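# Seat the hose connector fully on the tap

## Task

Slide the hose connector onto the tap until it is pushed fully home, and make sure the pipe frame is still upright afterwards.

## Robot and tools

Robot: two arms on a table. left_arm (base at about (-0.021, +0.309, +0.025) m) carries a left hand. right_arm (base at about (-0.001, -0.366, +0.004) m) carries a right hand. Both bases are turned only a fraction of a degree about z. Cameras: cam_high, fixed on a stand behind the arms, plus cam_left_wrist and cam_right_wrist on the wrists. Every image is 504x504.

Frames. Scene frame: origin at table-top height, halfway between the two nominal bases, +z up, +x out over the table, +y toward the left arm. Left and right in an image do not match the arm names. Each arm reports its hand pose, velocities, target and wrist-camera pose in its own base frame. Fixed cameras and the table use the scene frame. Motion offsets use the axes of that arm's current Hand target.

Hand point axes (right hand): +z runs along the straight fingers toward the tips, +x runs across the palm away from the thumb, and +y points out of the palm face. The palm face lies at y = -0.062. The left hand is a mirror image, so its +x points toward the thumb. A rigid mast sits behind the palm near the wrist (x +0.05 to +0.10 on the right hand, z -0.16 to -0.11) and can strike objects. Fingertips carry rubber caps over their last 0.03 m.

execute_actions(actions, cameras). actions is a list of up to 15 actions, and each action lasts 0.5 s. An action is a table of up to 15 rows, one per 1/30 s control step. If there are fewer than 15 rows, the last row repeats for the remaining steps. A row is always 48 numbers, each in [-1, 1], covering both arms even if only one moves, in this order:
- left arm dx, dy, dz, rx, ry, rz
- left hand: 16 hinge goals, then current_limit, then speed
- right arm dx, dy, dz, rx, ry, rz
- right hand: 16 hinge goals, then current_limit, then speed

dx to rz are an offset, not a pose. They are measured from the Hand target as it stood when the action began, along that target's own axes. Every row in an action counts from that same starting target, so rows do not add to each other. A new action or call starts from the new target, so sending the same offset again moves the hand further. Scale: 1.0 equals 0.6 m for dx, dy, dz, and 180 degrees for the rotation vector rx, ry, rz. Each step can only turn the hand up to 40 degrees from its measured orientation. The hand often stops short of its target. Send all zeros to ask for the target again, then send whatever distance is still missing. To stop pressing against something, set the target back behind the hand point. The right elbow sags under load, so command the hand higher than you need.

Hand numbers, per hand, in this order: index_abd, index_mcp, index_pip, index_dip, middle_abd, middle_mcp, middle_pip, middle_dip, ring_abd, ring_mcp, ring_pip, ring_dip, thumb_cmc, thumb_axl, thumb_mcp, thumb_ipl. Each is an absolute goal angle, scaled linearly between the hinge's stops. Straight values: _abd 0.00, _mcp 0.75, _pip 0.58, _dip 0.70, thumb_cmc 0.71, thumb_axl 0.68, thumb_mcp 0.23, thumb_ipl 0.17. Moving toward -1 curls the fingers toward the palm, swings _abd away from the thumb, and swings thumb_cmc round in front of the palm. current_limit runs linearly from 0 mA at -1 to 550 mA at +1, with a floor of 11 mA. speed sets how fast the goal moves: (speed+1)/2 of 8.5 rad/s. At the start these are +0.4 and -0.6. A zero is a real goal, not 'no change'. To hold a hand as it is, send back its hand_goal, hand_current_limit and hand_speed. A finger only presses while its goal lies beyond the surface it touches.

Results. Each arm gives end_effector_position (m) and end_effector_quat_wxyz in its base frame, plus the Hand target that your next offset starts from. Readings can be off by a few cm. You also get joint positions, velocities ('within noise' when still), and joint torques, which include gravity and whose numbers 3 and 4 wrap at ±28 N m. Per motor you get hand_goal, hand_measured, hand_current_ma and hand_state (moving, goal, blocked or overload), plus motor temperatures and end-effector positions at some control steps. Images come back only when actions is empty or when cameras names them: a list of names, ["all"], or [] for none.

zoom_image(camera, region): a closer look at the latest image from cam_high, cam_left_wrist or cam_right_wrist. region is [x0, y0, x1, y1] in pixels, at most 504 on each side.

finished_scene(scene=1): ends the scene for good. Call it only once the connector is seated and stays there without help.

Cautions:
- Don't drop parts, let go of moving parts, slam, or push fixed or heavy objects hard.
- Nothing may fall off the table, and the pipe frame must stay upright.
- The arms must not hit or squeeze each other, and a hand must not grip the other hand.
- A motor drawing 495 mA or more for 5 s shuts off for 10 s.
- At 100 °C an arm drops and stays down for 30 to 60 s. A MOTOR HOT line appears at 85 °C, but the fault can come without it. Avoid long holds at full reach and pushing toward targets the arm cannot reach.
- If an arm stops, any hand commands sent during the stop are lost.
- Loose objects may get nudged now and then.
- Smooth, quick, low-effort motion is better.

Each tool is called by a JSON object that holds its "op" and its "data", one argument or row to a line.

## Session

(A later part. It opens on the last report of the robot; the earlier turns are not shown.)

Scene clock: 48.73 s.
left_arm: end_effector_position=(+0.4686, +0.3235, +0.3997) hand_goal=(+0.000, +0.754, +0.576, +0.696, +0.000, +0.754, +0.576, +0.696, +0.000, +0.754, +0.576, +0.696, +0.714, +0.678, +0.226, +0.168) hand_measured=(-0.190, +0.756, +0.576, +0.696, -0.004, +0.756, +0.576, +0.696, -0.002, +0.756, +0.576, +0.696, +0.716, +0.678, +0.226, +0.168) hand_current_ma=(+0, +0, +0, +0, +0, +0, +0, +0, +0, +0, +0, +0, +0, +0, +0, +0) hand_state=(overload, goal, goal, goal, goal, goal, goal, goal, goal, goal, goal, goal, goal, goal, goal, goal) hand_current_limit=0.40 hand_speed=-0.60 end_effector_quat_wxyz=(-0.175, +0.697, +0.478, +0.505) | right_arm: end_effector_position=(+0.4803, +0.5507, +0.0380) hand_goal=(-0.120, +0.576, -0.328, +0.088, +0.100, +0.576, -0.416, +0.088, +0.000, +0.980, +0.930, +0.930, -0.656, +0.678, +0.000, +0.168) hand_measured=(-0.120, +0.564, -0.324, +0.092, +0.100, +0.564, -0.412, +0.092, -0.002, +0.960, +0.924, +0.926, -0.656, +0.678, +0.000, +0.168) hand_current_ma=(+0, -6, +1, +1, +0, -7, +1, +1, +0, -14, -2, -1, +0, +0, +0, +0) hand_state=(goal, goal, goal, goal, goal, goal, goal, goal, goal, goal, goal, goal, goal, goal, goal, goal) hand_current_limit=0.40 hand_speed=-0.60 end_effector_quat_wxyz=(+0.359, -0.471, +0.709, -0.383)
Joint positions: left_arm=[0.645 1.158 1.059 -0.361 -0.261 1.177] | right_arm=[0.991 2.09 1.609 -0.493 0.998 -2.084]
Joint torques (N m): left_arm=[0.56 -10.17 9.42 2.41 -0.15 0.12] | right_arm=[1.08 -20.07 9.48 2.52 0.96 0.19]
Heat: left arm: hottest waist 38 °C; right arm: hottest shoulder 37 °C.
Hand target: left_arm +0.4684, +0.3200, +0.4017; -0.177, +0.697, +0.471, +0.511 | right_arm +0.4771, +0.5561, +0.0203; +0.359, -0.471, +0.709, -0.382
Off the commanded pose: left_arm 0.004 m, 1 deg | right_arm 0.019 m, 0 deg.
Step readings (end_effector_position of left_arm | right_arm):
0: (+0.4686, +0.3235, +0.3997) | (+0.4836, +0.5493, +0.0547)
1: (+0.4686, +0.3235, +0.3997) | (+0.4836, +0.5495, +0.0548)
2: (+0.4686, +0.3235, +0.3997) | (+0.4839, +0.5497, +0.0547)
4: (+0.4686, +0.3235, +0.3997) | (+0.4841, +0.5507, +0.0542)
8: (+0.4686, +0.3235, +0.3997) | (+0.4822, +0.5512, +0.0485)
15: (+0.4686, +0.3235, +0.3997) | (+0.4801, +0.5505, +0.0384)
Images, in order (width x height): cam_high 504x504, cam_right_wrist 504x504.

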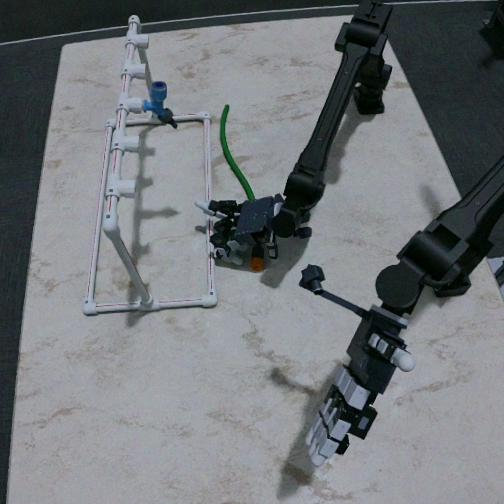

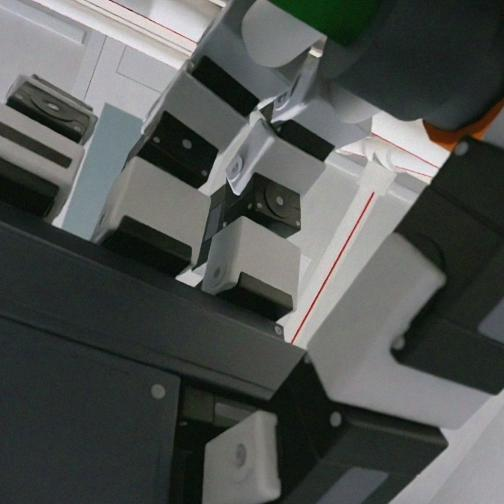

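{"op": "execute_actions", "data": {
  "actions": [
    [[0,0,0,0,0,0,0,0.754,0.576,0.696,0,0.754,0.576,0.696,0,0.754,0.576,0.696,0.714,0.678,0.226,0.168,0.4,-0.6,0.004,0.0142,0.0078,0,0,0,-0.12,0.575,-0.328,0.087,0.1,0.575,-0.416,0.087,0,0.98,0.93,0.93,-0.657,0.678,0.0,0.168,0.4,-0.6]]
  ],
  "cameras": ["cam_high", "cam_right_wrist"]
}}

{"op": "zoom_image", "data": {
  "camera": "cam_high",
  "region": [190, 190, 310, 290]
}}

Scene clock: 49.93 s.
left_arm: end_effector_position=(+0.4686, +0.3235, +0.3997) hand_goal=(+0.000, +0.754, +0.576, +0.696, +0.000, +0.754, +0.576, +0.696, +0.000, +0.754, +0.576, +0.696, +0.714, +0.678, +0.226, +0.168) hand_measured=(-0.190, +0.756, +0.576, +0.696, -0.004, +0.756, +0.576, +0.696, -0.002, +0.756, +0.576, +0.696, +0.716, +0.678, +0.226, +0.168) hand_current_ma=(+0, +0, +0, +0, +0, +0, +0, +0, +0, +0, +0, +0, +0, +0, +0, +0) hand_state=(overload, goal, goal, goal, goal, goal, goal, goal, goal, goal, goal, goal, goal, goal, goal, goal) hand_current_limit=0.40 hand_speed=-0.60 end_effector_quat_wxyz=(-0.175, +0.697, +0.478, +0.505) | right_arm: end_effector_position=(+0.4816, +0.5533, +0.0379) hand_goal=(-0.120, +0.576, -0.328, +0.088, +0.100, +0.576, -0.416, +0.088, +0.000, +0.980, +0.930, +0.930, -0.656, +0.678, +0.000, +0.168) hand_measured=(-0.120, +0.564, -0.324, +0.092, +0.100, +0.564, -0.412, +0.092, -0.002, +0.960, +0.924, +0.926, -0.662, +0.678, +0.002, +0.168) hand_current_ma=(+0, -6, +1, +1, +0, -7, +1, +1, +0, -14, -2, -1, -2, +0, +0, +0) hand_state=(goal, goal, goal, goal, goal, goal, goal, goal, goal, goal, goal, goal, goal, goal, goal, goal) hand_current_limit=0.40 hand_speed=-0.60 end_effector_quat_wxyz=(+0.366, -0.466, +0.710, -0.380)
Joint positions: left_arm=[0.645 1.158 1.059 -0.361 -0.261 1.177] | right_arm=[0.992 2.091 1.605 -0.472 0.998 -2.082]
Joint torques (N m): left_arm=[0.56 -10.17 9.43 2.4 -0.15 0.12] | right_arm=[0.5 -19.19 8.84 2.59 0.95 0.17]
Heat: left arm: hottest waist 38 °C; right arm: hottest shoulder 37 °C.
Hand target: left_arm +0.4684, +0.3200, +0.4017; -0.177, +0.697, +0.471, +0.511 | right_arm +0.4771, +0.5552, +0.0103; +0.359, -0.471, +0.709, -0.382
Off the commanded pose: left_arm 0.004 m, 1 deg | right_arm 0.028 m, 1 deg.
Step readings (end_effector_position of left_arm | right_arm):
0: (+0.4686, +0.3235, +0.3997) | (+0.4801, +0.5509, +0.0380)
1: (+0.4686, +0.3235, +0.3997) | (+0.4801, +0.5510, +0.0381)
2: (+0.4686, +0.3235, +0.3997) | (+0.4802, +0.5512, +0.0378)
4: (+0.4686, +0.3235, +0.3997) | (+0.4808, +0.5520, +0.0381)
8: (+0.4686, +0.3235, +0.3997) | (+0.4813, +0.5529, +0.0378)
15: (+0.4686, +0.3235, +0.3997) | (+0.4816, +0.5532, +0.0378)
Images, in order (width x height): cam_high 504x504, cam_right_wrist 504x504.

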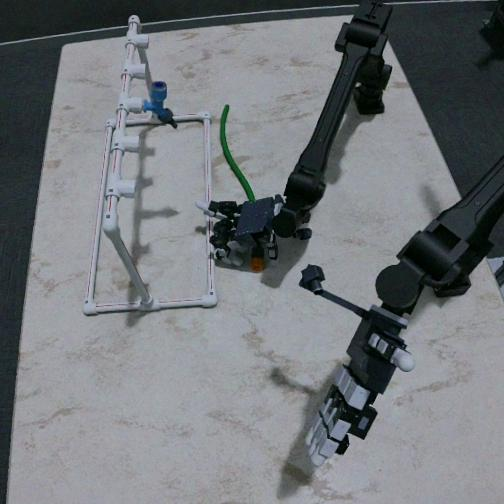

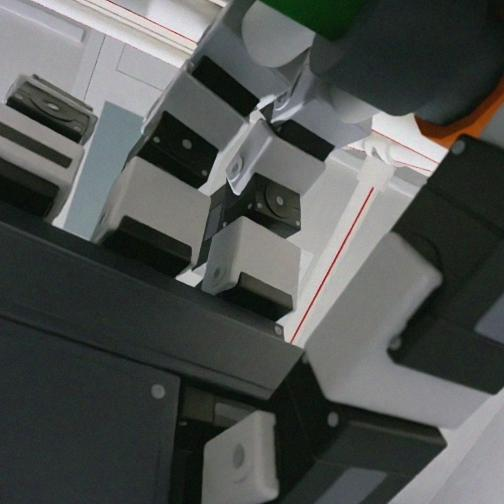

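Scaled by 4.200 from the camera's 504x504 image, which has a finer 720x720 frame.

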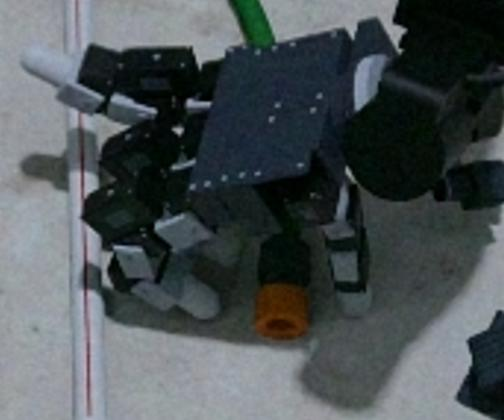

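{"op": "zoom_image", "data": {
  "camera": "cam_high",
  "region": [210, 235, 290, 285]
}}

Scaled by 6.300 from the camera's 504x504 image, which has a finer 720x720 frame.

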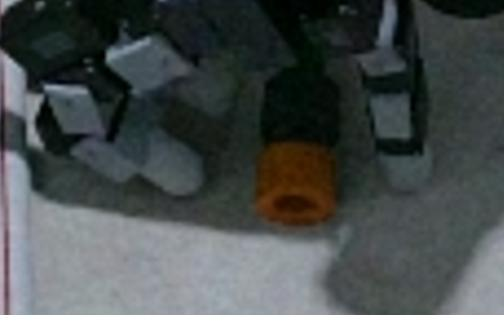

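{"op": "execute_actions", "data": {
  "actions": [
    [[0,0,0,0,0,0,0,0.754,0.576,0.696,0,0.754,0.576,0.696,0,0.754,0.576,0.696,0.714,0.678,0.226,0.168,0.4,-0.6,0.0068,0.0073,0.0018,0,0,0,-0.12,0.575,-0.328,0.087,0.1,0.575,-0.416,0.087,0,0.98,0.93,0.93,-0.657,0.678,0.0,0.168,0.4,-0.6]]
  ],
  "cameras": []
}}

Scene clock: 52.37 s.
left_arm: end_effector_position=(+0.4686, +0.3235, +0.3997) hand_goal=(+0.000, +0.754, +0.576, +0.696, +0.000, +0.754, +0.576, +0.696, +0.000, +0.754, +0.576, +0.696, +0.714, +0.678, +0.226, +0.168) hand_measured=(-0.190, +0.756, +0.576, +0.696, -0.004, +0.756, +0.576, +0.696, -0.002, +0.756, +0.576, +0.696, +0.716, +0.678, +0.226, +0.168) hand_current_ma=(+0, +0, +0, +0, +0, +0, +0, +0, +0, +0, +0, +0, +0, +0, +0, +0) hand_state=(overload, goal, goal, goal, goal, goal, goal, goal, goal, goal, goal, goal, goal, goal, goal, goal) hand_current_limit=0.40 hand_speed=-0.60 end_effector_quat_wxyz=(-0.175, +0.697, +0.478, +0.505) | right_arm: end_effector_position=(+0.4825, +0.5541, +0.0369) hand_goal=(-0.120, +0.576, -0.328, +0.088, +0.100, +0.576, -0.416, +0.088, +0.000, +0.980, +0.930, +0.930, -0.656, +0.678, +0.000, +0.168) hand_measured=(-0.120, +0.564, -0.324, +0.092, +0.100, +0.564, -0.412, +0.092, -0.002, +0.960, +0.924, +0.926, -0.668, +0.676, +0.012, +0.172) hand_current_ma=(+0, -6, +1, +1, +0, -7, +1, +1, +0, -14, -2, -1, -7, +0, +8, +2) hand_state=(goal, goal, goal, goal, goal, goal, goal, goal, goal, goal, goal, goal, goal, goal, goal, goal) hand_current_limit=0.40 hand_speed=-0.60 end_effector_quat_wxyz=(+0.371, -0.462, +0.711, -0.379)
Joint positions: left_arm=[0.645 1.158 1.059 -0.361 -0.261 1.177] | right_arm=[0.992 2.091 1.597 -0.451 1 -2.082]
Joint torques (N m): left_arm=[0.56 -10.11 9.43 2.41 -0.15 0.12] | right_arm=[0.38 -19.37 8.05 2.37 0.87 0.16]
Heat: left arm: hottest waist 38 °C; right arm: hottest shoulder 38 °C.
Hand target: left_arm +0.4684, +0.3200, +0.4017; -0.177, +0.697, +0.471, +0.511 | right_arm +0.4751, +0.5521, +0.0053; +0.359, -0.471, +0.709, -0.382
Off the commanded pose: left_arm 0.004 m, 1 deg | right_arm 0.032 m, 2 deg.
Step readings (end_effector_position of left_arm | right_arm):
0: (+0.4686, +0.3235, +0.3997) | (+0.4816, +0.5533, +0.0379)
1: (+0.4686, +0.3235, +0.3997) | (+0.4816, +0.5532, +0.0377)
2: (+0.4686, +0.3235, +0.3997) | (+0.4815, +0.5531, +0.0373)
4: (+0.4686, +0.3235, +0.3997) | (+0.4818, +0.5532, +0.0370)
8: (+0.4686, +0.3235, +0.3997) | (+0.4823, +0.5538, +0.0370)
15: (+0.4686, +0.3235, +0.3997) | (+0.4824, +0.5540, +0.0368)
No camera images: "cameras" was empty.

{"op": "execute_actions", "data": {
  "actions": [
    [[0,0,0,0,0,0,0,0.754,0.576,0.696,0,0.754,0.576,0.696,0,0.754,0.576,0.696,0.714,0.678,0.226,0.168,0.4,-0.6,-0.0058,-0.0353,-0.0103,0,0,0,-0.12,0.45,-0.328,0.087,0.1,0.45,-0.416,0.087,0,0.98,0.93,0.93,-0.657,0.678,-0.08,0.168,0.2,-0.8]]
  ],
  "cameras": ["cam_high","cam_right_wrist"]
}}

{"op": "zoom_image", "data": {
  "camera": "cam_high",
  "region": [210, 235, 290, 285]
}}

Scene clock: 54.77 s.
left_arm: end_effector_position=(+0.4686, +0.3235, +0.3997) hand_goal=(+0.000, +0.754, +0.576, +0.696, +0.000, +0.754, +0.576, +0.696, +0.000, +0.754, +0.576, +0.696, +0.714, +0.678, +0.226, +0.168) hand_measured=(-0.190, +0.756, +0.576, +0.696, -0.004, +0.756, +0.576, +0.696, -0.002, +0.756, +0.576, +0.696, +0.716, +0.678, +0.226, +0.168) hand_current_ma=(+0, +0, +0, +0, +0, +0, +0, +0, +0, +0, +0, +0, +0, +0, +0, +0) hand_state=(overload, goal, goal, goal, goal, goal, goal, goal, goal, goal, goal, goal, goal, goal, goal, goal) hand_current_limit=0.40 hand_speed=-0.60 end_effector_quat_wxyz=(-0.175, +0.697, +0.478, +0.505) | right_arm: end_effector_position=(+0.4800, +0.5549, +0.0368) hand_goal=(-0.120, +0.450, -0.328, +0.088, +0.100, +0.450, -0.416, +0.088, +0.000, +0.980, +0.930, +0.930, -0.656, +0.678, -0.080, +0.168) hand_measured=(-0.120, +0.448, -0.324, +0.092, +0.100, +0.450, -0.412, +0.092, -0.002, +0.960, +0.924, +0.926, -0.674, +0.674, -0.022, +0.182) hand_current_ma=(+0, +0, +1, +1, +0, +0, +1, +1, +0, -14, -2, -1, -11, -1, +131, +12) hand_state=(goal, goal, goal, goal, goal, goal, goal, goal, goal, goal, goal, goal, goal, goal, blocked, goal) hand_current_limit=0.20 hand_speed=-0.80 end_effector_quat_wxyz=(+0.369, -0.465, +0.710, -0.378)
Joint positions: left_arm=[0.645 1.158 1.059 -0.361 -0.261 1.177] | right_arm=[0.995 2.09 1.597 -0.457 0.998 -2.082]
Joint torques (N m): left_arm=[0.5 -10.17 9.43 2.4 -0.15 0.12] | right_arm=[-0.15 -21.48 9.81 1.07 0.78 0.07]
Heat: left arm: hottest waist 38 °C; right arm: hottest shoulder 38 °C.
Hand target: left_arm +0.4684, +0.3200, +0.4017; -0.177, +0.697, +0.471, +0.511 | right_arm +0.4791, +0.5511, +0.0272; +0.359, -0.471, +0.709, -0.382
Off the commanded pose: left_arm 0.004 m, 1 deg | right_arm 0.010 m, 1 deg.
Step readings (end_effector_position of left_arm | right_arm):
0: (+0.4686, +0.3235, +0.3997) | (+0.4825, +0.5541, +0.0369)
1: (+0.4686, +0.3235, +0.3997) | (+0.4825, +0.5541, +0.0369)
2: (+0.4686, +0.3235, +0.3997) | (+0.4825, +0.5541, +0.0369)
4: (+0.4686, +0.3235, +0.3997) | (+0.4825, +0.5541, +0.0369)
8: (+0.4686, +0.3235, +0.3997) | (+0.4805, +0.5550, +0.0369)
15: (+0.4686, +0.3235, +0.3997) | (+0.4800, +0.5549, +0.0368)
Images, in order (width x height): cam_high 504x504, cam_right_wrist 504x504.

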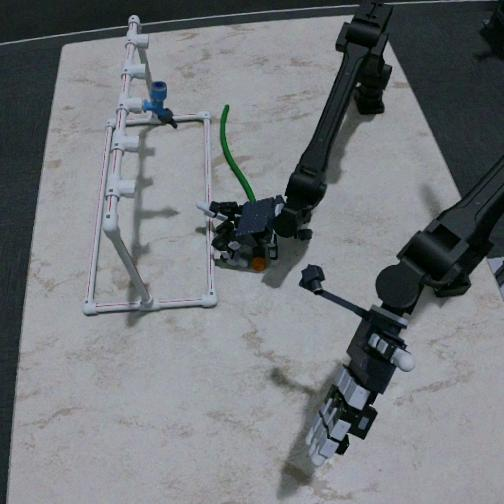

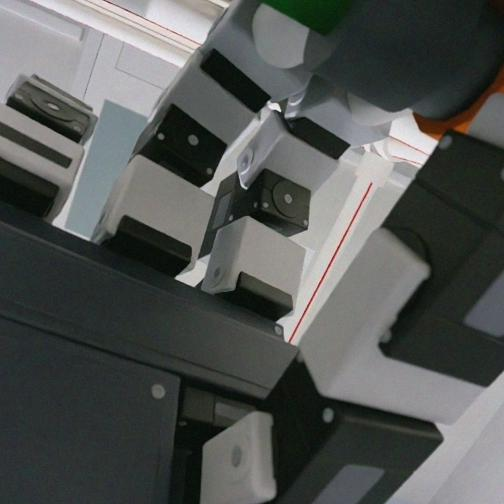

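Scaled by 6.300 from the camera's 504x504 image, which has a finer 720x720 frame.

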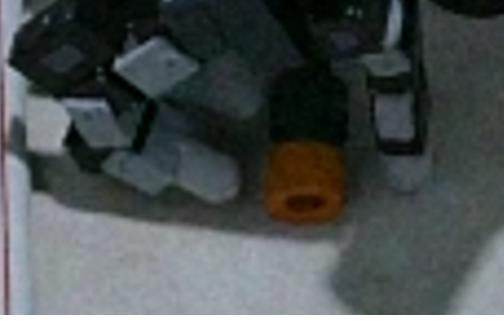

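{"op": "execute_actions", "data": {
  "actions": [
    [[0,0,0,0,0,0,0,0.754,0.576,0.696,0,0.754,0.576,0.696,0,0.754,0.576,0.696,0.714,0.678,0.226,0.168,0.4,-0.6,-0.005,-0.0293,-0.015,0,0,0,-0.12,0.45,-0.328,0.087,0.1,0.45,-0.416,0.087,0,0.98,0.93,0.93,-0.657,0.678,-0.08,0.168,0.2,-0.8]]
  ],
  "cameras": []
}}

Scene clock: 56.03 s.
left_arm: end_effector_position=(+0.4686, +0.3235, +0.3997) hand_goal=(+0.000, +0.754, +0.576, +0.696, +0.000, +0.754, +0.576, +0.696, +0.000, +0.754, +0.576, +0.696, +0.714, +0.678, +0.226, +0.168) hand_measured=(-0.190, +0.756, +0.576, +0.696, -0.004, +0.756, +0.576, +0.696, -0.002, +0.756, +0.576, +0.696, +0.716, +0.678, +0.226, +0.168) hand_current_ma=(+0, +0, +0, +0, +0, +0, +0, +0, +0, +0, +0, +0, +0, +0, +0, +0) hand_state=(overload, goal, goal, goal, goal, goal, goal, goal, goal, goal, goal, goal, goal, goal, goal, goal) hand_current_limit=0.40 hand_speed=-0.60 end_effector_quat_wxyz=(-0.175, +0.697, +0.478, +0.505) | right_arm: end_effector_position=(+0.4759, +0.5496, +0.0366) hand_goal=(-0.120, +0.450, -0.328, +0.088, +0.100, +0.450, -0.416, +0.088, +0.000, +0.980, +0.930, +0.930, -0.656, +0.678, -0.080, +0.168) hand_measured=(-0.120, +0.448, -0.324, +0.092, +0.100, +0.450, -0.412, +0.092, -0.002, +0.960, +0.924, +0.926, -0.638, +0.682, -0.038, +0.182) hand_current_ma=(+0, +0, +1, +1, +0, +0, +1, +1, +0, -14, -2, -1, +11, +1, +74, +12) hand_state=(goal, goal, goal, goal, goal, goal, goal, goal, goal, goal, goal, goal, goal, goal, blocked, goal) hand_current_limit=0.20 hand_speed=-0.80 end_effector_quat_wxyz=(+0.358, -0.472, +0.710, -0.381)
Joint positions: left_arm=[0.645 1.158 1.059 -0.361 -0.261 1.177] | right_arm=[0.995 2.084 1.597 -0.494 0.995 -2.076]
Joint torques (N m): left_arm=[0.62 -10.17 9.42 2.41 -0.14 0.12] | right_arm=[-0.15 -23.24 11.12 0.81 0.92 0.03]
Heat: left arm: hottest waist 38 °C; right arm: hottest shoulder 38 °C.
Hand target: left_arm +0.4684, +0.3200, +0.4017; -0.177, +0.697, +0.471, +0.511 | right_arm +0.4791, +0.5511, +0.0473; +0.359, -0.471, +0.709, -0.382
Off the commanded pose: left_arm 0.004 m, 1 deg | right_arm 0.011 m, 0 deg.
Step readings (end_effector_position of left_arm | right_arm):
0: (+0.4686, +0.3235, +0.3997) | (+0.4800, +0.5549, +0.0368)
1: (+0.4686, +0.3235, +0.3997) | (+0.4799, +0.5548, +0.0370)
2: (+0.4686, +0.3235, +0.3997) | (+0.4795, +0.5543, +0.0371)
4: (+0.4686, +0.3235, +0.3997) | (+0.4781, +0.5525, +0.0369)
8: (+0.4686, +0.3235, +0.3997) | (+0.4765, +0.5504, +0.0368)
15: (+0.4686, +0.3235, +0.3997) | (+0.4760, +0.5496, +0.0364)
No camera images: "cameras" was empty.

{"op": "execute_actions", "data": {
  "actions": [
    [[0,0,0,0,0,0,0,0.754,0.576,0.696,0,0.754,0.576,0.696,0,0.754,0.576,0.696,0.714,0.678,0.226,0.168,0.4,-0.6,-0.0077,-0.0165,-0.0023,0,0,0,-0.12,0.45,-0.328,0.087,0.1,0.45,-0.416,0.087,0,0.98,0.93,0.93,-0.657,0.678,-0.08,0.168,0.2,-0.8]]
  ],
  "cameras": ["cam_high","cam_right_wrist"]
}}

{"op": "zoom_image", "data": {
  "camera": "cam_high",
  "region": [210, 235, 290, 285]
}}

Scene clock: 57.13 s.
left_arm: end_effector_position=(+0.4686, +0.3235, +0.3997) hand_goal=(+0.000, +0.754, +0.576, +0.696, +0.000, +0.754, +0.576, +0.696, +0.000, +0.754, +0.576, +0.696, +0.714, +0.678, +0.226, +0.168) hand_measured=(-0.190, +0.756, +0.576, +0.696, -0.004, +0.756, +0.576, +0.696, -0.002, +0.756, +0.576, +0.696, +0.716, +0.678, +0.226, +0.168) hand_current_ma=(+0, +0, +0, +0, +0, +0, +0, +0, +0, +0, +0, +0, +0, +0, +0, +0) hand_state=(overload, goal, goal, goal, goal, goal, goal, goal, goal, goal, goal, goal, goal, goal, goal, goal) hand_current_limit=0.40 hand_speed=-0.60 end_effector_quat_wxyz=(-0.175, +0.697, +0.478, +0.505) | right_arm: end_effector_position=(+0.4739, +0.5469, +0.0366) hand_goal=(-0.120, +0.450, -0.328, +0.088, +0.100, +0.450, -0.416, +0.088, +0.000, +0.980, +0.930, +0.930, -0.656, +0.678, -0.080, +0.168) hand_measured=(-0.120, +0.448, -0.324, +0.092, +0.100, +0.448, -0.412, +0.092, -0.002, +0.960, +0.924, +0.926, -0.632, +0.684, -0.054, +0.182) hand_current_ma=(+0, +0, +1, +1, +0, +0, +1, +1, +0, -14, -2, -1, +18, +3, +31, +12) hand_state=(goal, goal, goal, goal, goal, goal, goal, goal, goal, goal, goal, goal, blocked, goal, blocked, goal) hand_current_limit=0.20 hand_speed=-0.80 end_effector_quat_wxyz=(+0.352, -0.476, +0.709, -0.384)
Joint positions: left_arm=[0.645 1.158 1.059 -0.361 -0.261 1.177] | right_arm=[0.995 2.082 1.598 -0.515 0.994 -2.076]
Joint torques (N m): left_arm=[0.56 -10.17 9.43 2.41 -0.15 0.12] | right_arm=[-0.44 -23.18 12.78 0.94 0.9 -0.06]
Heat: left arm: hottest waist 38 °C; right arm: hottest shoulder 38 °C.
Hand target: left_arm +0.4684, +0.3200, +0.4017; -0.177, +0.697, +0.471, +0.511 | right_arm +0.4831, +0.5531, +0.0572; +0.359, -0.471, +0.709, -0.382
Off the commanded pose: left_arm 0.004 m, 1 deg | right_arm 0.024 m, 1 deg.
Step readings (end_effector_position of left_arm | right_arm):
0: (+0.4686, +0.3235, +0.3997) | (+0.4759, +0.5496, +0.0366)
1: (+0.4686, +0.3235, +0.3997) | (+0.4758, +0.5496, +0.0366)
2: (+0.4686, +0.3235, +0.3997) | (+0.4756, +0.5494, +0.0364)
4: (+0.4686, +0.3235, +0.3997) | (+0.4750, +0.5486, +0.0365)
8: (+0.4686, +0.3235, +0.3997) | (+0.4742, +0.5474, +0.0365)
15: (+0.4686, +0.3235, +0.3997) | (+0.4739, +0.5470, +0.0367)
Images, in order (width x height): cam_high 504x504, cam_right_wrist 504x504.

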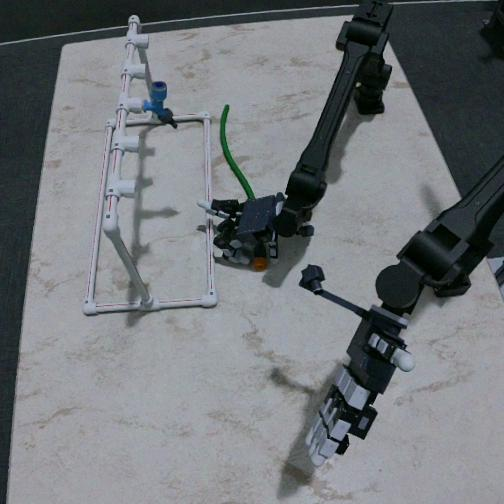

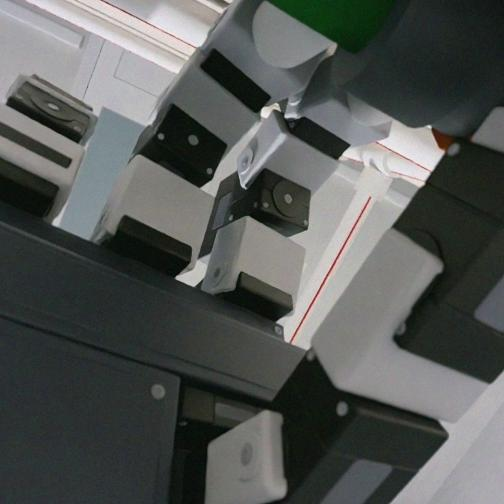

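Scaled by 6.300 from the camera's 504x504 image, which has a finer 720x720 frame.

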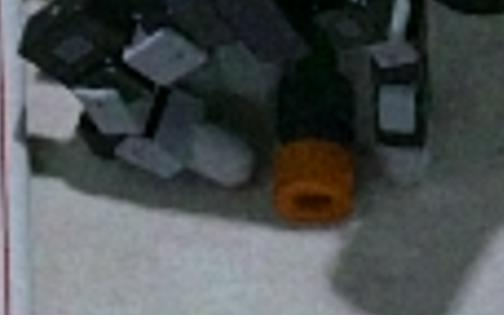

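{"op": "execute_actions", "data": {
  "actions": [
    [[0,0,0,0,0,0,0,0.754,0.576,0.696,0,0.754,0.576,0.696,0,0.754,0.576,0.696,0.714,0.678,0.226,0.168,0.4,-0.6,-0.002,-0.0117,-0.006,0,0,0,-0.12,0.45,-0.328,0.087,0.1,0.45,-0.416,0.087,0,0.98,0.93,0.93,-0.657,0.678,-0.08,0.168,0.2,-0.8]]
  ],
  "cameras": []
}}

Scene clock: 58.27 s.
left_arm: end_effector_position=(+0.4686, +0.3235, +0.3997) hand_goal=(+0.000, +0.754, +0.576, +0.696, +0.000, +0.754, +0.576, +0.696, +0.000, +0.754, +0.576, +0.696, +0.714, +0.678, +0.226, +0.168) hand_measured=(-0.190, +0.756, +0.576, +0.696, -0.004, +0.756, +0.576, +0.696, -0.002, +0.756, +0.576, +0.696, +0.716, +0.678, +0.226, +0.168) hand_current_ma=(+0, +0, +0, +0, +0, +0, +0, +0, +0, +0, +0, +0, +0, +0, +0, +0) hand_state=(overload, goal, goal, goal, goal, goal, goal, goal, goal, goal, goal, goal, goal, goal, goal, goal) hand_current_limit=0.40 hand_speed=-0.60 end_effector_quat_wxyz=(-0.175, +0.697, +0.478, +0.505) | right_arm: end_effector_position=(+0.4722, +0.5443, +0.0367) hand_goal=(-0.120, +0.450, -0.328, +0.088, +0.100, +0.450, -0.416, +0.088, +0.000, +0.980, +0.930, +0.930, -0.656, +0.678, -0.080, +0.168) hand_measured=(-0.120, +0.448, -0.324, +0.092, +0.100, +0.448, -0.412, +0.092, -0.002, +0.960, +0.924, +0.926, -0.632, +0.684, -0.068, +0.176) hand_current_ma=(+0, +0, +1, +1, +0, +0, +1, +1, +0, -14, -2, -1, +18, +3, +9, +5) hand_state=(goal, goal, goal, goal, goal, goal, goal, goal, goal, goal, goal, goal, blocked, goal, goal, goal) hand_current_limit=0.20 hand_speed=-0.80 end_effector_quat_wxyz=(+0.346, -0.480, +0.708, -0.386)
Joint positions: left_arm=[0.645 1.158 1.059 -0.361 -0.261 1.177] | right_arm=[0.995 2.08 1.6 -0.534 0.994 -2.076]
Joint torques (N m): left_arm=[0.56 -10.23 9.43 2.41 -0.15 0.12] | right_arm=[-0.5 -23.94 13.19 1.07 0.92 -0.05]
Heat: left arm: hottest waist 38 °C; right arm: hottest shoulder 38 °C.
Hand target: left_arm +0.4684, +0.3200, +0.4017; -0.177, +0.697, +0.471, +0.511 | right_arm +0.4831, +0.5532, +0.0651; +0.359, -0.471, +0.709, -0.382
Off the commanded pose: left_arm 0.004 m, 1 deg | right_arm 0.032 m, 2 deg.
Step readings (end_effector_position of left_arm | right_arm):
0: (+0.4686, +0.3235, +0.3997) | (+0.4739, +0.5470, +0.0368)
1: (+0.4686, +0.3235, +0.3997) | (+0.4739, +0.5469, +0.0367)
2: (+0.4686, +0.3235, +0.3997) | (+0.4738, +0.5468, +0.0367)
4: (+0.4686, +0.3235, +0.3997) | (+0.4734, +0.5462, +0.0366)
8: (+0.4686, +0.3235, +0.3997) | (+0.4726, +0.5449, +0.0368)
15: (+0.4686, +0.3235, +0.3997) | (+0.4722, +0.5443, +0.0367)
No camera images: "cameras" was empty.

{"op": "execute_actions", "data": {
  "actions": [
    [[0,0,0,0,0,0,0,0.754,0.576,0.696,0,0.754,0.576,0.696,0,0.754,0.576,0.696,0.714,0.678,0.226,0.168,0.4,-0.6,-0.0035,-0.0146,-0.0075,0,0,0,-0.12,0.45,-0.328,0.087,0.1,0.45,-0.416,0.087,0,0.98,0.93,0.93,-0.657,0.678,-0.08,0.168,0.2,-0.8]]
  ],
  "cameras": ["cam_high","cam_right_wrist"]
}}

{"op": "zoom_image", "data": {
  "camera": "cam_high",
  "region": [210, 235, 290, 285]
}}

Scene clock: 59.40 s.
left_arm: end_effector_position=(+0.4686, +0.3235, +0.3997) hand_goal=(+0.000, +0.754, +0.576, +0.696, +0.000, +0.754, +0.576, +0.696, +0.000, +0.754, +0.576, +0.696, +0.714, +0.678, +0.226, +0.168) hand_measured=(-0.190, +0.756, +0.576, +0.696, -0.004, +0.756, +0.576, +0.696, -0.002, +0.756, +0.576, +0.696, +0.716, +0.678, +0.226, +0.168) hand_current_ma=(+0, +0, +0, +0, +0, +0, +0, +0, +0, +0, +0, +0, +0, +0, +0, +0) hand_state=(overload, goal, goal, goal, goal, goal, goal, goal, goal, goal, goal, goal, goal, goal, goal, goal) hand_current_limit=0.40 hand_speed=-0.60 end_effector_quat_wxyz=(-0.175, +0.697, +0.478, +0.505) | right_arm: end_effector_position=(+0.4696, +0.5403, +0.0370) hand_goal=(-0.120, +0.450, -0.328, +0.088, +0.100, +0.450, -0.416, +0.088, +0.000, +0.980, +0.930, +0.930, -0.656, +0.678, -0.080, +0.168) hand_measured=(-0.120, +0.448, -0.324, +0.092, +0.100, +0.448, -0.412, +0.092, -0.002, +0.960, +0.924, +0.926, -0.654, +0.680, -0.078, +0.170) hand_current_ma=(+0, +0, +1, +1, +0, +0, +1, +1, +0, -14, -2, -1, +0, +1, +0, +0) hand_state=(goal, goal, goal, goal, goal, goal, goal, goal, goal, goal, goal, goal, goal, goal, goal, goal) hand_current_limit=0.20 hand_speed=-0.80 end_effector_quat_wxyz=(+0.337, -0.485, +0.706, -0.390)
Joint positions: left_arm=[0.645 1.158 1.059 -0.361 -0.261 1.177] | right_arm=[0.995 2.076 1.602 -0.56 0.994 -2.076]
Joint torques (N m): left_arm=[0.56 -10.17 9.43 2.41 -0.15 0.12] | right_arm=[-0.44 -24.64 13.9 1.11 0.94 -0.06]
Heat: left arm: hottest waist 38 °C; right arm: hottest shoulder 38 °C.
Hand target: left_arm +0.4684, +0.3200, +0.4017; -0.177, +0.697, +0.471, +0.511 | right_arm +0.4834, +0.5538, +0.0752; +0.359, -0.471, +0.709, -0.382
Off the commanded pose: left_arm 0.004 m, 1 deg | right_arm 0.043 m, 3 deg.
Step readings (end_effector_position of left_arm | right_arm):
0: (+0.4686, +0.3235, +0.3997) | (+0.4722, +0.5443, +0.0367)
1: (+0.4686, +0.3235, +0.3997) | (+0.4721, +0.5442, +0.0367)
2: (+0.4686, +0.3235, +0.3997) | (+0.4721, +0.5441, +0.0370)
4: (+0.4686, +0.3235, +0.3997) | (+0.4714, +0.5431, +0.0371)
8: (+0.4686, +0.3235, +0.3997) | (+0.4702, +0.5412, +0.0372)
15: (+0.4686, +0.3235, +0.3997) | (+0.4697, +0.5404, +0.0370)
Images, in order (width x height): cam_high 504x504, cam_right_wrist 504x504.

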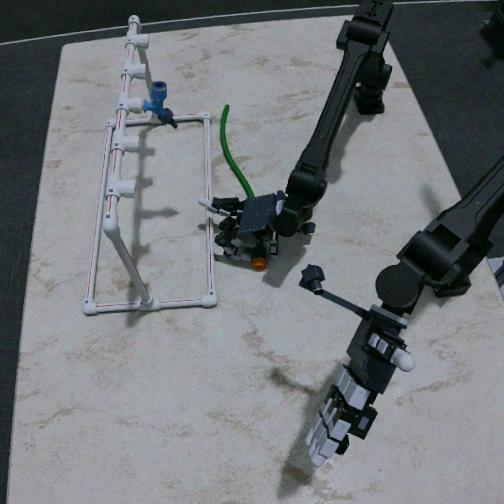

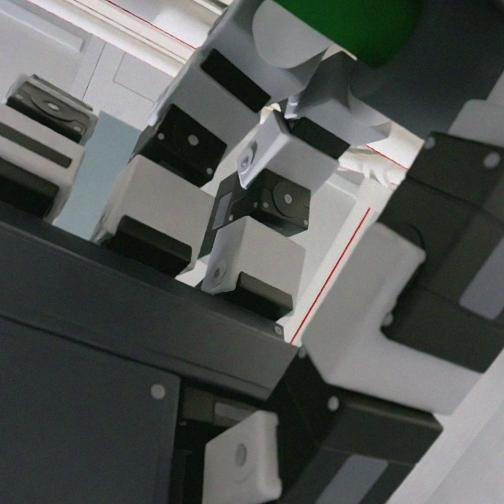

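Scaled by 6.300 from the camera's 504x504 image, which has a finer 720x720 frame.

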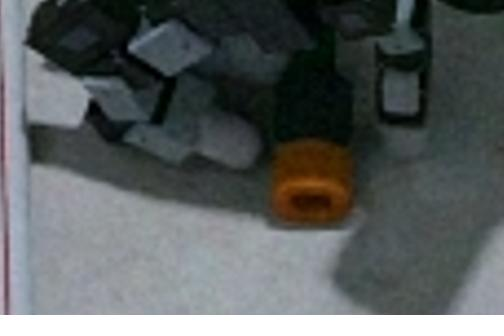

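{"op": "execute_actions", "data": {
  "actions": [
    [[0,0,0,0,0,0,0,0.754,0.576,0.696,0,0.754,0.576,0.696,0,0.754,0.576,0.696,0.714,0.678,0.226,0.168,0.4,-0.6,-0.005,-0.0205,-0.0103,0,0,0,-0.12,0.5,-0.328,0.087,0.1,0.5,-0.416,0.087,0,0.98,0.93,0.93,-0.657,0.678,-0.04,0.168,0.2,-0.8]]
  ],
  "cameras": []
}}

Scene clock: 61.13 s.
left_arm: end_effector_position=(+0.4686, +0.3235, +0.3997) hand_goal=(+0.000, +0.754, +0.576, +0.696, +0.000, +0.754, +0.576, +0.696, +0.000, +0.754, +0.576, +0.696, +0.714, +0.678, +0.226, +0.168) hand_measured=(-0.190, +0.756, +0.576, +0.696, -0.004, +0.756, +0.576, +0.696, -0.002, +0.756, +0.576, +0.696, +0.716, +0.678, +0.226, +0.168) hand_current_ma=(+0, +0, +0, +0, +0, +0, +0, +0, +0, +0, +0, +0, +0, +0, +0, +0) hand_state=(overload, goal, goal, goal, goal, goal, goal, goal, goal, goal, goal, goal, goal, goal, goal, goal) hand_current_limit=0.40 hand_speed=-0.60 end_effector_quat_wxyz=(-0.175, +0.697, +0.478, +0.505) | right_arm: end_effector_position=(+0.4712, +0.5427, +0.0557) hand_goal=(-0.120, +0.500, -0.328, +0.088, +0.100, +0.500, -0.416, +0.088, +0.000, +0.980, +0.930, +0.930, -0.656, +0.678, -0.040, +0.168) hand_measured=(-0.120, +0.488, -0.324, +0.092, +0.100, +0.488, -0.412, +0.092, -0.002, +0.960, +0.924, +0.926, -0.654, +0.680, -0.042, +0.170) hand_current_ma=(+0, -6, +1, +1, +0, -7, +1, +1, +0, -14, -2, -1, +0, +0, -1, +0) hand_state=(goal, goal, goal, goal, goal, goal, goal, goal, goal, goal, goal, goal, goal, goal, goal, goal) hand_current_limit=0.20 hand_speed=-0.80 end_effector_quat_wxyz=(+0.340, -0.483, +0.707, -0.388)
Joint positions: left_arm=[0.645 1.158 1.059 -0.361 -0.261 1.177] | right_arm=[0.995 2.058 1.624 -0.592 0.994 -2.076]
Joint torques (N m): left_arm=[0.56 -10.17 9.42 2.4 -0.15 0.12] | right_arm=[-0.5 -24.29 13.97 1.28 0.95 -0.06]
Heat: left arm: hottest waist 38 °C; right arm: hottest shoulder 39 °C.
Hand target: left_arm +0.4684, +0.3200, +0.4017; -0.177, +0.697, +0.471, +0.511 | right_arm +0.4837, +0.5546, +0.0894; +0.359, -0.471, +0.709, -0.382
Off the commanded pose: left_arm 0.004 m, 1 deg | right_arm 0.038 m, 3 deg.
Step readings (end_effector_position of left_arm | right_arm):
0: (+0.4686, +0.3235, +0.3997) | (+0.4696, +0.5403, +0.0369)
1: (+0.4686, +0.3235, +0.3997) | (+0.4696, +0.5402, +0.0372)
2: (+0.4686, +0.3235, +0.3997) | (+0.4694, +0.5399, +0.0372)
4: (+0.4686, +0.3235, +0.3997) | (+0.4688, +0.5391, +0.0383)
8: (+0.4686, +0.3235, +0.3997) | (+0.4691, +0.5396, +0.0444)
15: (+0.4686, +0.3235, +0.3997) | (+0.4712, +0.5428, +0.0551)
No camera images: "cameras" was empty.

{"op": "execute_actions", "data": {
  "actions": [
    [[0,0,0,0,0,0,0,0.754,0.576,0.696,0,0.754,0.576,0.696,0,0.754,0.576,0.696,0.714,0.678,0.226,0.168,0.4,-0.6,0.0168,0.0807,0.0143,0,0,0,-0.12,0.575,-0.328,0.087,0.1,0.575,-0.416,0.087,0,0.98,0.93,0.93,-0.657,0.678,0.0,0.168,0.2,-0.8]]
  ],
  "cameras": ["cam_high"]
}}

{"op": "zoom_image", "data": {
  "camera": "cam_high",
  "region": [210, 235, 290, 285]
}}

Scene clock: 63.13 s.
left_arm: end_effector_position=(+0.4686, +0.3235, +0.3997) hand_goal=(+0.000, +0.754, +0.576, +0.696, +0.000, +0.754, +0.576, +0.696, +0.000, +0.754, +0.576, +0.696, +0.714, +0.678, +0.226, +0.168) hand_measured=(-0.190, +0.756, +0.576, +0.696, -0.004, +0.756, +0.576, +0.696, -0.002, +0.756, +0.576, +0.696, +0.716, +0.678, +0.226, +0.168) hand_current_ma=(+0, +0, +0, +0, +0, +0, +0, +0, +0, +0, +0, +0, +0, +0, +0, +0) hand_state=(overload, goal, goal, goal, goal, goal, goal, goal, goal, goal, goal, goal, goal, goal, goal, goal) hand_current_limit=0.40 hand_speed=-0.60 end_effector_quat_wxyz=(-0.175, +0.697, +0.478, +0.505) | right_arm: end_effector_position=(+0.4726, +0.5508, +0.0579) hand_goal=(-0.120, +0.576, -0.328, +0.088, +0.100, +0.576, -0.416, +0.088, +0.000, +0.980, +0.930, +0.930, -0.656, +0.678, +0.000, +0.168) hand_measured=(-0.120, +0.564, -0.324, +0.092, +0.100, +0.562, -0.412, +0.092, -0.002, +0.960, +0.924, +0.926, -0.654, +0.680, -0.004, +0.170) hand_current_ma=(+0, -7, +1, +1, +0, -8, +1, +1, +0, -14, -2, -1, +0, +0, -1, +0) hand_state=(goal, goal, goal, goal, goal, goal, goal, goal, goal, goal, goal, goal, goal, goal, goal, goal) hand_current_limit=0.20 hand_speed=-0.80 end_effector_quat_wxyz=(+0.358, -0.471, +0.709, -0.383)
Joint positions: left_arm=[0.645 1.158 1.059 -0.361 -0.261 1.177] | right_arm=[1.001 2.058 1.615 -0.546 1.003 -2.067]
Joint torques (N m): left_arm=[0.56 -10.11 9.42 2.41 -0.15 0.12] | right_arm=[0.73 -19.9 9.36 2.5 0.99 0.17]
Heat: left arm: hottest waist 38 °C; right arm: hottest shoulder 39 °C.
Hand target: left_arm +0.4684, +0.3200, +0.4017; -0.177, +0.697, +0.471, +0.511 | right_arm +0.4692, +0.5560, +0.0413; +0.359, -0.471, +0.709, -0.382
Off the commanded pose: left_arm 0.004 m, 1 deg | right_arm 0.018 m, 0 deg.
Step readings (end_effector_position of left_arm | right_arm):
0: (+0.4686, +0.3235, +0.3997) | (+0.4712, +0.5427, +0.0557)
1: (+0.4686, +0.3235, +0.3997) | (+0.4712, +0.5427, +0.0557)
2: (+0.4686, +0.3235, +0.3997) | (+0.4713, +0.5426, +0.0558)
4: (+0.4686, +0.3235, +0.3997) | (+0.4726, +0.5439, +0.0570)
8: (+0.4686, +0.3235, +0.3997) | (+0.4734, +0.5501, +0.0600)
15: (+0.4686, +0.3235, +0.3997) | (+0.4726, +0.5507, +0.0580)
Images, in order (width x height): cam_high 504x504.

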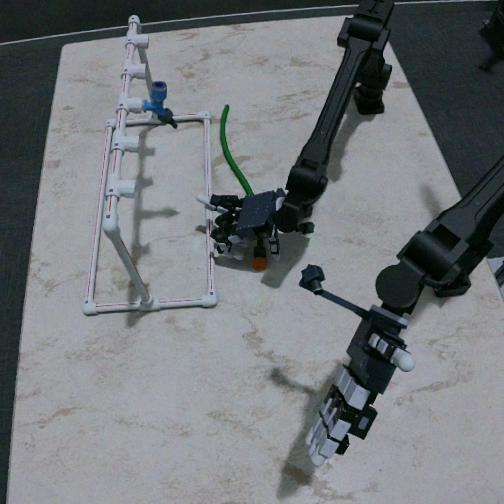

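Scaled by 6.300 from the camera's 504x504 image, which has a finer 720x720 frame.

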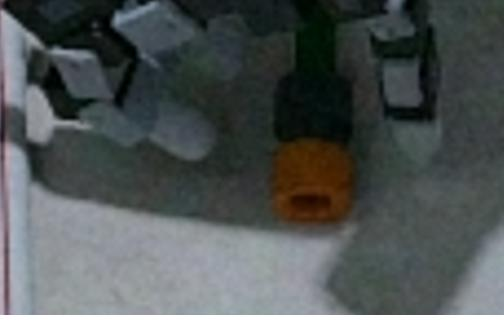

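{"op": "execute_actions", "data": {
  "actions": [
    [[0,0,0,0,0,0,0,0.754,0.576,0.696,0,0.754,0.576,0.696,0,0.754,0.576,0.696,0.714,0.678,0.226,0.168,0.4,-0.6,0.0035,0.0271,0.0135,0,0,0,-0.12,0.575,-0.328,0.087,0.1,0.575,-0.416,0.087,0,0.98,0.93,0.93,-0.657,0.678,0.0,0.168,0.2,-0.8]]
  ],
  "cameras": ["cam_high","cam_right_wrist"]
}}

{"op": "zoom_image", "data": {
  "camera": "cam_high",
  "region": [210, 235, 290, 285]
}}

Scene clock: 64.90 s.
left_arm: end_effector_position=(+0.4686, +0.3235, +0.3997) hand_goal=(+0.000, +0.754, +0.576, +0.696, +0.000, +0.754, +0.576, +0.696, +0.000, +0.754, +0.576, +0.696, +0.714, +0.678, +0.226, +0.168) hand_measured=(-0.190, +0.756, +0.576, +0.696, -0.004, +0.756, +0.576, +0.696, -0.002, +0.756, +0.576, +0.696, +0.716, +0.678, +0.226, +0.168) hand_current_ma=(+0, +0, +0, +0, +0, +0, +0, +0, +0, +0, +0, +0, +0, +0, +0, +0) hand_state=(overload, goal, goal, goal, goal, goal, goal, goal, goal, goal, goal, goal, goal, goal, goal, goal) hand_current_limit=0.40 hand_speed=-0.60 end_effector_quat_wxyz=(-0.175, +0.697, +0.478, +0.505) | right_arm: end_effector_position=(+0.4724, +0.5512, +0.0403) hand_goal=(-0.120, +0.576, -0.328, +0.088, +0.100, +0.576, -0.416, +0.088, +0.000, +0.980, +0.930, +0.930, -0.656, +0.678, +0.000, +0.168) hand_measured=(-0.120, +0.564, -0.324, +0.092, +0.100, +0.562, -0.412, +0.092, -0.002, +0.960, +0.924, +0.926, -0.654, +0.680, -0.004, +0.170) hand_current_ma=(+0, -7, +1, +1, +0, -8, +1, +1, +0, -14, -2, -1, +0, +0, -1, +0) hand_state=(goal, goal, goal, goal, goal, goal, goal, goal, goal, goal, goal, goal, goal, goal, goal, goal) hand_current_limit=0.20 hand_speed=-0.80 end_effector_quat_wxyz=(+0.359, -0.470, +0.709, -0.383)
Joint positions: left_arm=[0.645 1.158 1.059 -0.361 -0.261 1.177] | right_arm=[1.002 2.08 1.6 -0.509 1.005 -2.065]
Joint torques (N m): left_arm=[0.56 -10.17 9.42 2.41 -0.15 0.12] | right_arm=[0.62 -20.07 9.46 2.51 0.97 0.18]
Heat: left arm: hottest waist 38 °C; right arm: hottest shoulder 39 °C.
Hand target: left_arm +0.4684, +0.3200, +0.4017; -0.177, +0.697, +0.471, +0.511 | right_arm +0.4692, +0.5567, +0.0230; +0.359, -0.471, +0.710, -0.382
Off the commanded pose: left_arm 0.004 m, 1 deg | right_arm 0.018 m, 0 deg.
Step readings (end_effector_position of left_arm | right_arm):
0: (+0.4686, +0.3235, +0.3997) | (+0.4726, +0.5508, +0.0579)
1: (+0.4686, +0.3235, +0.3997) | (+0.4727, +0.5508, +0.0580)
2: (+0.4686, +0.3235, +0.3997) | (+0.4730, +0.5513, +0.0579)
4: (+0.4686, +0.3235, +0.3997) | (+0.4733, +0.5521, +0.0570)
8: (+0.4686, +0.3235, +0.3997) | (+0.4732, +0.5524, +0.0508)
15: (+0.4686, +0.3235, +0.3997) | (+0.4723, +0.5509, +0.0404)
Images, in order (width x height): cam_high 504x504, cam_right_wrist 504x504.

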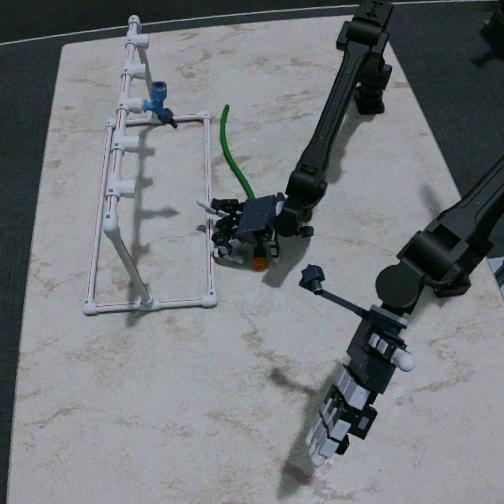

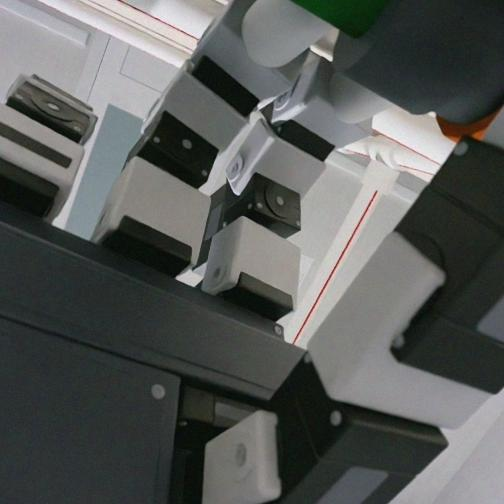

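Scaled by 6.300 from the camera's 504x504 image, which has a finer 720x720 frame.

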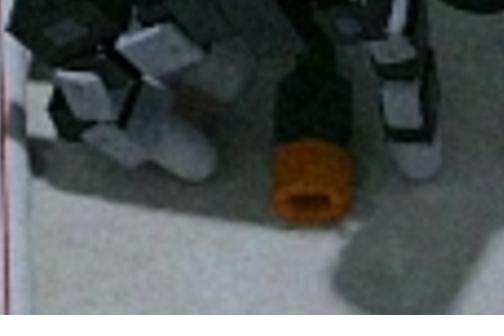

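{"op": "execute_actions", "data": {
  "actions": [
    [[0,0,0,0,0,0,0,0.754,0.576,0.696,0,0.754,0.576,0.696,0,0.754,0.576,0.696,0.714,0.678,0.226,0.168,0.4,-0.6,-0.0125,0.0035,-0.0027,0,0,0,-0.12,0.575,-0.328,0.087,0.1,0.575,-0.416,0.087,0,0.98,0.93,0.93,-0.657,0.678,0.0,0.168,0.2,-0.8]]
  ],
  "cameras": ["cam_high"]
}}

{"op": "zoom_image", "data": {
  "camera": "cam_high",
  "region": [210, 235, 290, 285]
}}

Scene clock: 66.13 s.
left_arm: end_effector_position=(+0.4686, +0.3235, +0.3997) hand_goal=(+0.000, +0.754, +0.576, +0.696, +0.000, +0.754, +0.576, +0.696, +0.000, +0.754, +0.576, +0.696, +0.714, +0.678, +0.226, +0.168) hand_measured=(-0.190, +0.756, +0.576, +0.696, -0.004, +0.756, +0.576, +0.696, -0.002, +0.756, +0.576, +0.696, +0.716, +0.678, +0.226, +0.168) hand_current_ma=(+0, +0, +0, +0, +0, +0, +0, +0, +0, +0, +0, +0, +0, +0, +0, +0) hand_state=(overload, goal, goal, goal, goal, goal, goal, goal, goal, goal, goal, goal, goal, goal, goal, goal) hand_current_limit=0.40 hand_speed=-0.60 end_effector_quat_wxyz=(-0.175, +0.697, +0.478, +0.505) | right_arm: end_effector_position=(+0.4706, +0.5530, +0.0372) hand_goal=(-0.120, +0.576, -0.328, +0.088, +0.100, +0.576, -0.416, +0.088, +0.000, +0.980, +0.930, +0.930, -0.656, +0.678, +0.000, +0.168) hand_measured=(-0.120, +0.564, -0.324, +0.092, +0.100, +0.562, -0.412, +0.092, -0.002, +0.960, +0.924, +0.926, -0.660, +0.678, -0.004, +0.168) hand_current_ma=(+0, -6, +1, +1, +0, -8, +1, +1, +0, -14, -2, -1, -1, +0, -1, +0) hand_state=(goal, goal, goal, goal, goal, goal, goal, goal, goal, goal, goal, goal, goal, goal, goal, goal) hand_current_limit=0.20 hand_speed=-0.80 end_effector_quat_wxyz=(+0.360, -0.468, +0.710, -0.384)
Joint positions: left_arm=[0.645 1.158 1.059 -0.361 -0.261 1.177] | right_arm=[1.006 2.086 1.6 -0.509 1.01 -2.054]
Joint torques (N m): left_arm=[0.56 -10.17 9.43 2.41 -0.15 0.12] | right_arm=[0.79 -18.96 11.88 1.65 0.87 0.16]
Heat: left arm: hottest waist 38 °C; right arm: hottest shoulder 39 °C.
Hand target: left_arm +0.4684, +0.3200, +0.4017; -0.177, +0.697, +0.471, +0.511 | right_arm +0.4692, +0.5646, +0.0230; +0.359, -0.471, +0.709, -0.382
Off the commanded pose: left_arm 0.004 m, 1 deg | right_arm 0.018 m, 0 deg.
Step readings (end_effector_position of left_arm | right_arm):
0: (+0.4686, +0.3235, +0.3997) | (+0.4724, +0.5512, +0.0403)
1: (+0.4686, +0.3235, +0.3997) | (+0.4722, +0.5514, +0.0403)
2: (+0.4686, +0.3235, +0.3997) | (+0.4723, +0.5513, +0.0404)
4: (+0.4686, +0.3235, +0.3997) | (+0.4720, +0.5515, +0.0397)
8: (+0.4686, +0.3235, +0.3997) | (+0.4706, +0.5526, +0.0369)
15: (+0.4686, +0.3235, +0.3997) | (+0.4706, +0.5529, +0.0372)
Images, in order (width x height): cam_high 504x504.

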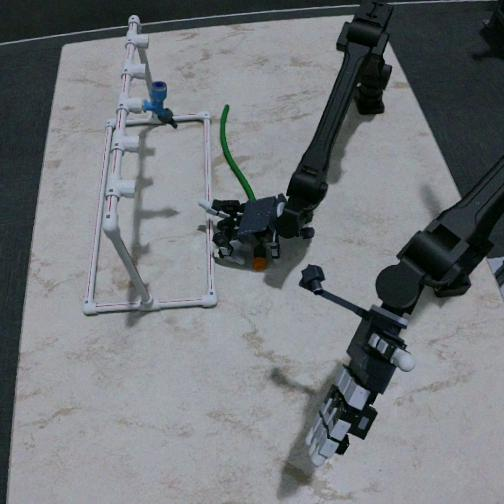

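Scaled by 6.300 from the camera's 504x504 image, which has a finer 720x720 frame.

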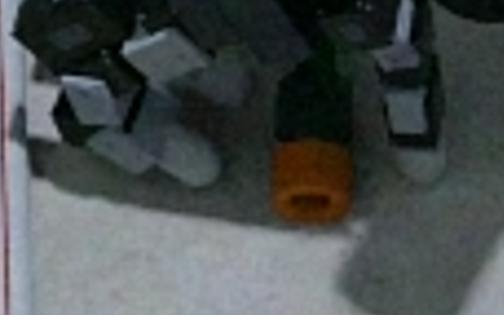

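{"op": "execute_actions", "data": {
  "actions": [
    [[0,0,0,0,0,0,0,0.754,0.576,0.696,0,0.754,0.576,0.696,0,0.754,0.576,0.696,0.714,0.678,0.226,0.168,0.4,-0.6,0,-0.006,-0.003,0,0,0,-0.12,0.4,-0.328,0.087,0.1,0.4,-0.416,0.087,0,0.98,0.93,0.93,-0.657,0.678,-0.1,0.168,0.2,-0.8]],
    [[0,0,0,0,0,0,0,0.754,0.576,0.696,0,0.754,0.576,0.696,0,0.754,0.576,0.696,0.714,0.678,0.226,0.168,0.4,-0.6,0,-0.006,-0.003,0,0,0,-0.12,0.32,-0.328,0.087,0.1,0.32,-0.416,0.087,0,0.98,0.93,0.93,-0.657,0.678,-0.2,0.168,0.2,-0.8]]
  ],
  "cameras": ["cam_high","cam_right_wrist"]
}}

{"op": "zoom_image", "data": {
  "camera": "cam_high",
  "region": [210, 235, 290, 285]
}}

Scene clock: 67.90 s.
left_arm: end_effector_position=(+0.4686, +0.3235, +0.3997) hand_goal=(+0.000, +0.754, +0.576, +0.696, +0.000, +0.754, +0.576, +0.696, +0.000, +0.754, +0.576, +0.696, +0.714, +0.678, +0.226, +0.168) hand_measured=(-0.190, +0.756, +0.576, +0.696, -0.004, +0.756, +0.576, +0.696, -0.002, +0.756, +0.576, +0.696, +0.716, +0.678, +0.226, +0.168) hand_current_ma=(+0, +0, +0, +0, +0, +0, +0, +0, +0, +0, +0, +0, +0, +0, +0, +0) hand_state=(overload, goal, goal, goal, goal, goal, goal, goal, goal, goal, goal, goal, goal, goal, goal, goal) hand_current_limit=0.40 hand_speed=-0.60 end_effector_quat_wxyz=(-0.175, +0.697, +0.478, +0.505) | right_arm: end_effector_position=(+0.4661, +0.5564, +0.0370) hand_goal=(-0.120, +0.320, -0.328, +0.088, +0.100, +0.320, -0.416, +0.088, +0.000, +0.980, +0.930, +0.930, -0.656, +0.678, -0.200, +0.168) hand_measured=(-0.120, +0.320, -0.324, +0.092, +0.100, +0.378, -0.400, +0.092, -0.002, +0.960, +0.924, +0.926, -0.678, +0.672, -0.080, +0.190) hand_current_ma=(+0, +0, +1, +1, +0, +92, +9, +1, +0, -14, -2, -1, -16, -3, +330, +27) hand_state=(goal, goal, goal, goal, goal, blocked, goal, goal, goal, goal, goal, goal, blocked, goal, blocked, blocked) hand_current_limit=0.20 hand_speed=-0.80 end_effector_quat_wxyz=(+0.361, -0.471, +0.708, -0.383)
Joint positions: left_arm=[0.645 1.158 1.059 -0.361 -0.261 1.177] | right_arm=[1.014 2.086 1.6 -0.511 1.011 -2.054]
Joint torques (N m): left_arm=[0.62 -10.17 9.43 2.41 -0.15 0.12] | right_arm=[0.09 -20.13 12.07 1.14 0.82 0.15]
Heat: left arm: hottest waist 38 °C; right arm: hottest shoulder 39 °C.
Hand target: left_arm +0.4684, +0.3200, +0.4017; -0.177, +0.697, +0.471, +0.511 | right_arm +0.4688, +0.5635, +0.0309; +0.359, -0.471, +0.709, -0.382
Off the commanded pose: left_arm 0.004 m, 1 deg | right_arm 0.010 m, 0 deg.
Step readings (end_effector_position of left_arm | right_arm):
0: (+0.4686, +0.3235, +0.3997) | (+0.4706, +0.5530, +0.0372)
1: (+0.4686, +0.3235, +0.3997) | (+0.4706, +0.5530, +0.0372)
2: (+0.4686, +0.3235, +0.3997) | (+0.4704, +0.5532, +0.0372)
4: (+0.4686, +0.3235, +0.3997) | (+0.4700, +0.5535, +0.0372)
8: (+0.4686, +0.3235, +0.3997) | (+0.4687, +0.5546, +0.0372)
15: (+0.4686, +0.3235, +0.3997) | (+0.4662, +0.5567, +0.0372)
16: (+0.4686, +0.3235, +0.3997) | (+0.4662, +0.5567, +0.0372)
17: (+0.4686, +0.3235, +0.3997) | (+0.4662, +0.5567, +0.0372)
19: (+0.4686, +0.3235, +0.3997) | (+0.4662, +0.5567, +0.0372)
23: (+0.4686, +0.3235, +0.3997) | (+0.4661, +0.5565, +0.0371)
30: (+0.4686, +0.3235, +0.3997) | (+0.4661, +0.5564, +0.0370)
Images, in order (width x height): cam_high 504x504, cam_right_wrist 504x504.

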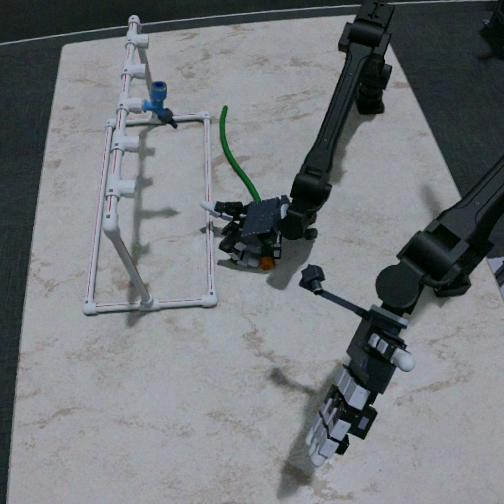

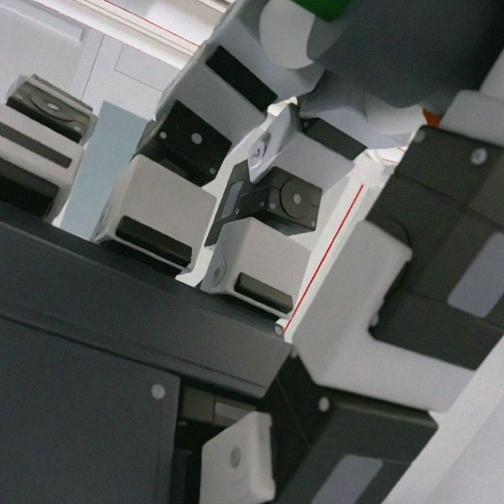

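Scaled by 6.300 from the camera's 504x504 image, which has a finer 720x720 frame.

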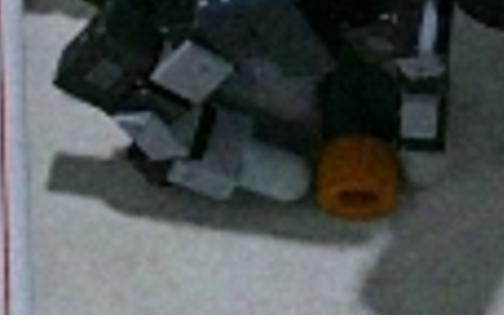

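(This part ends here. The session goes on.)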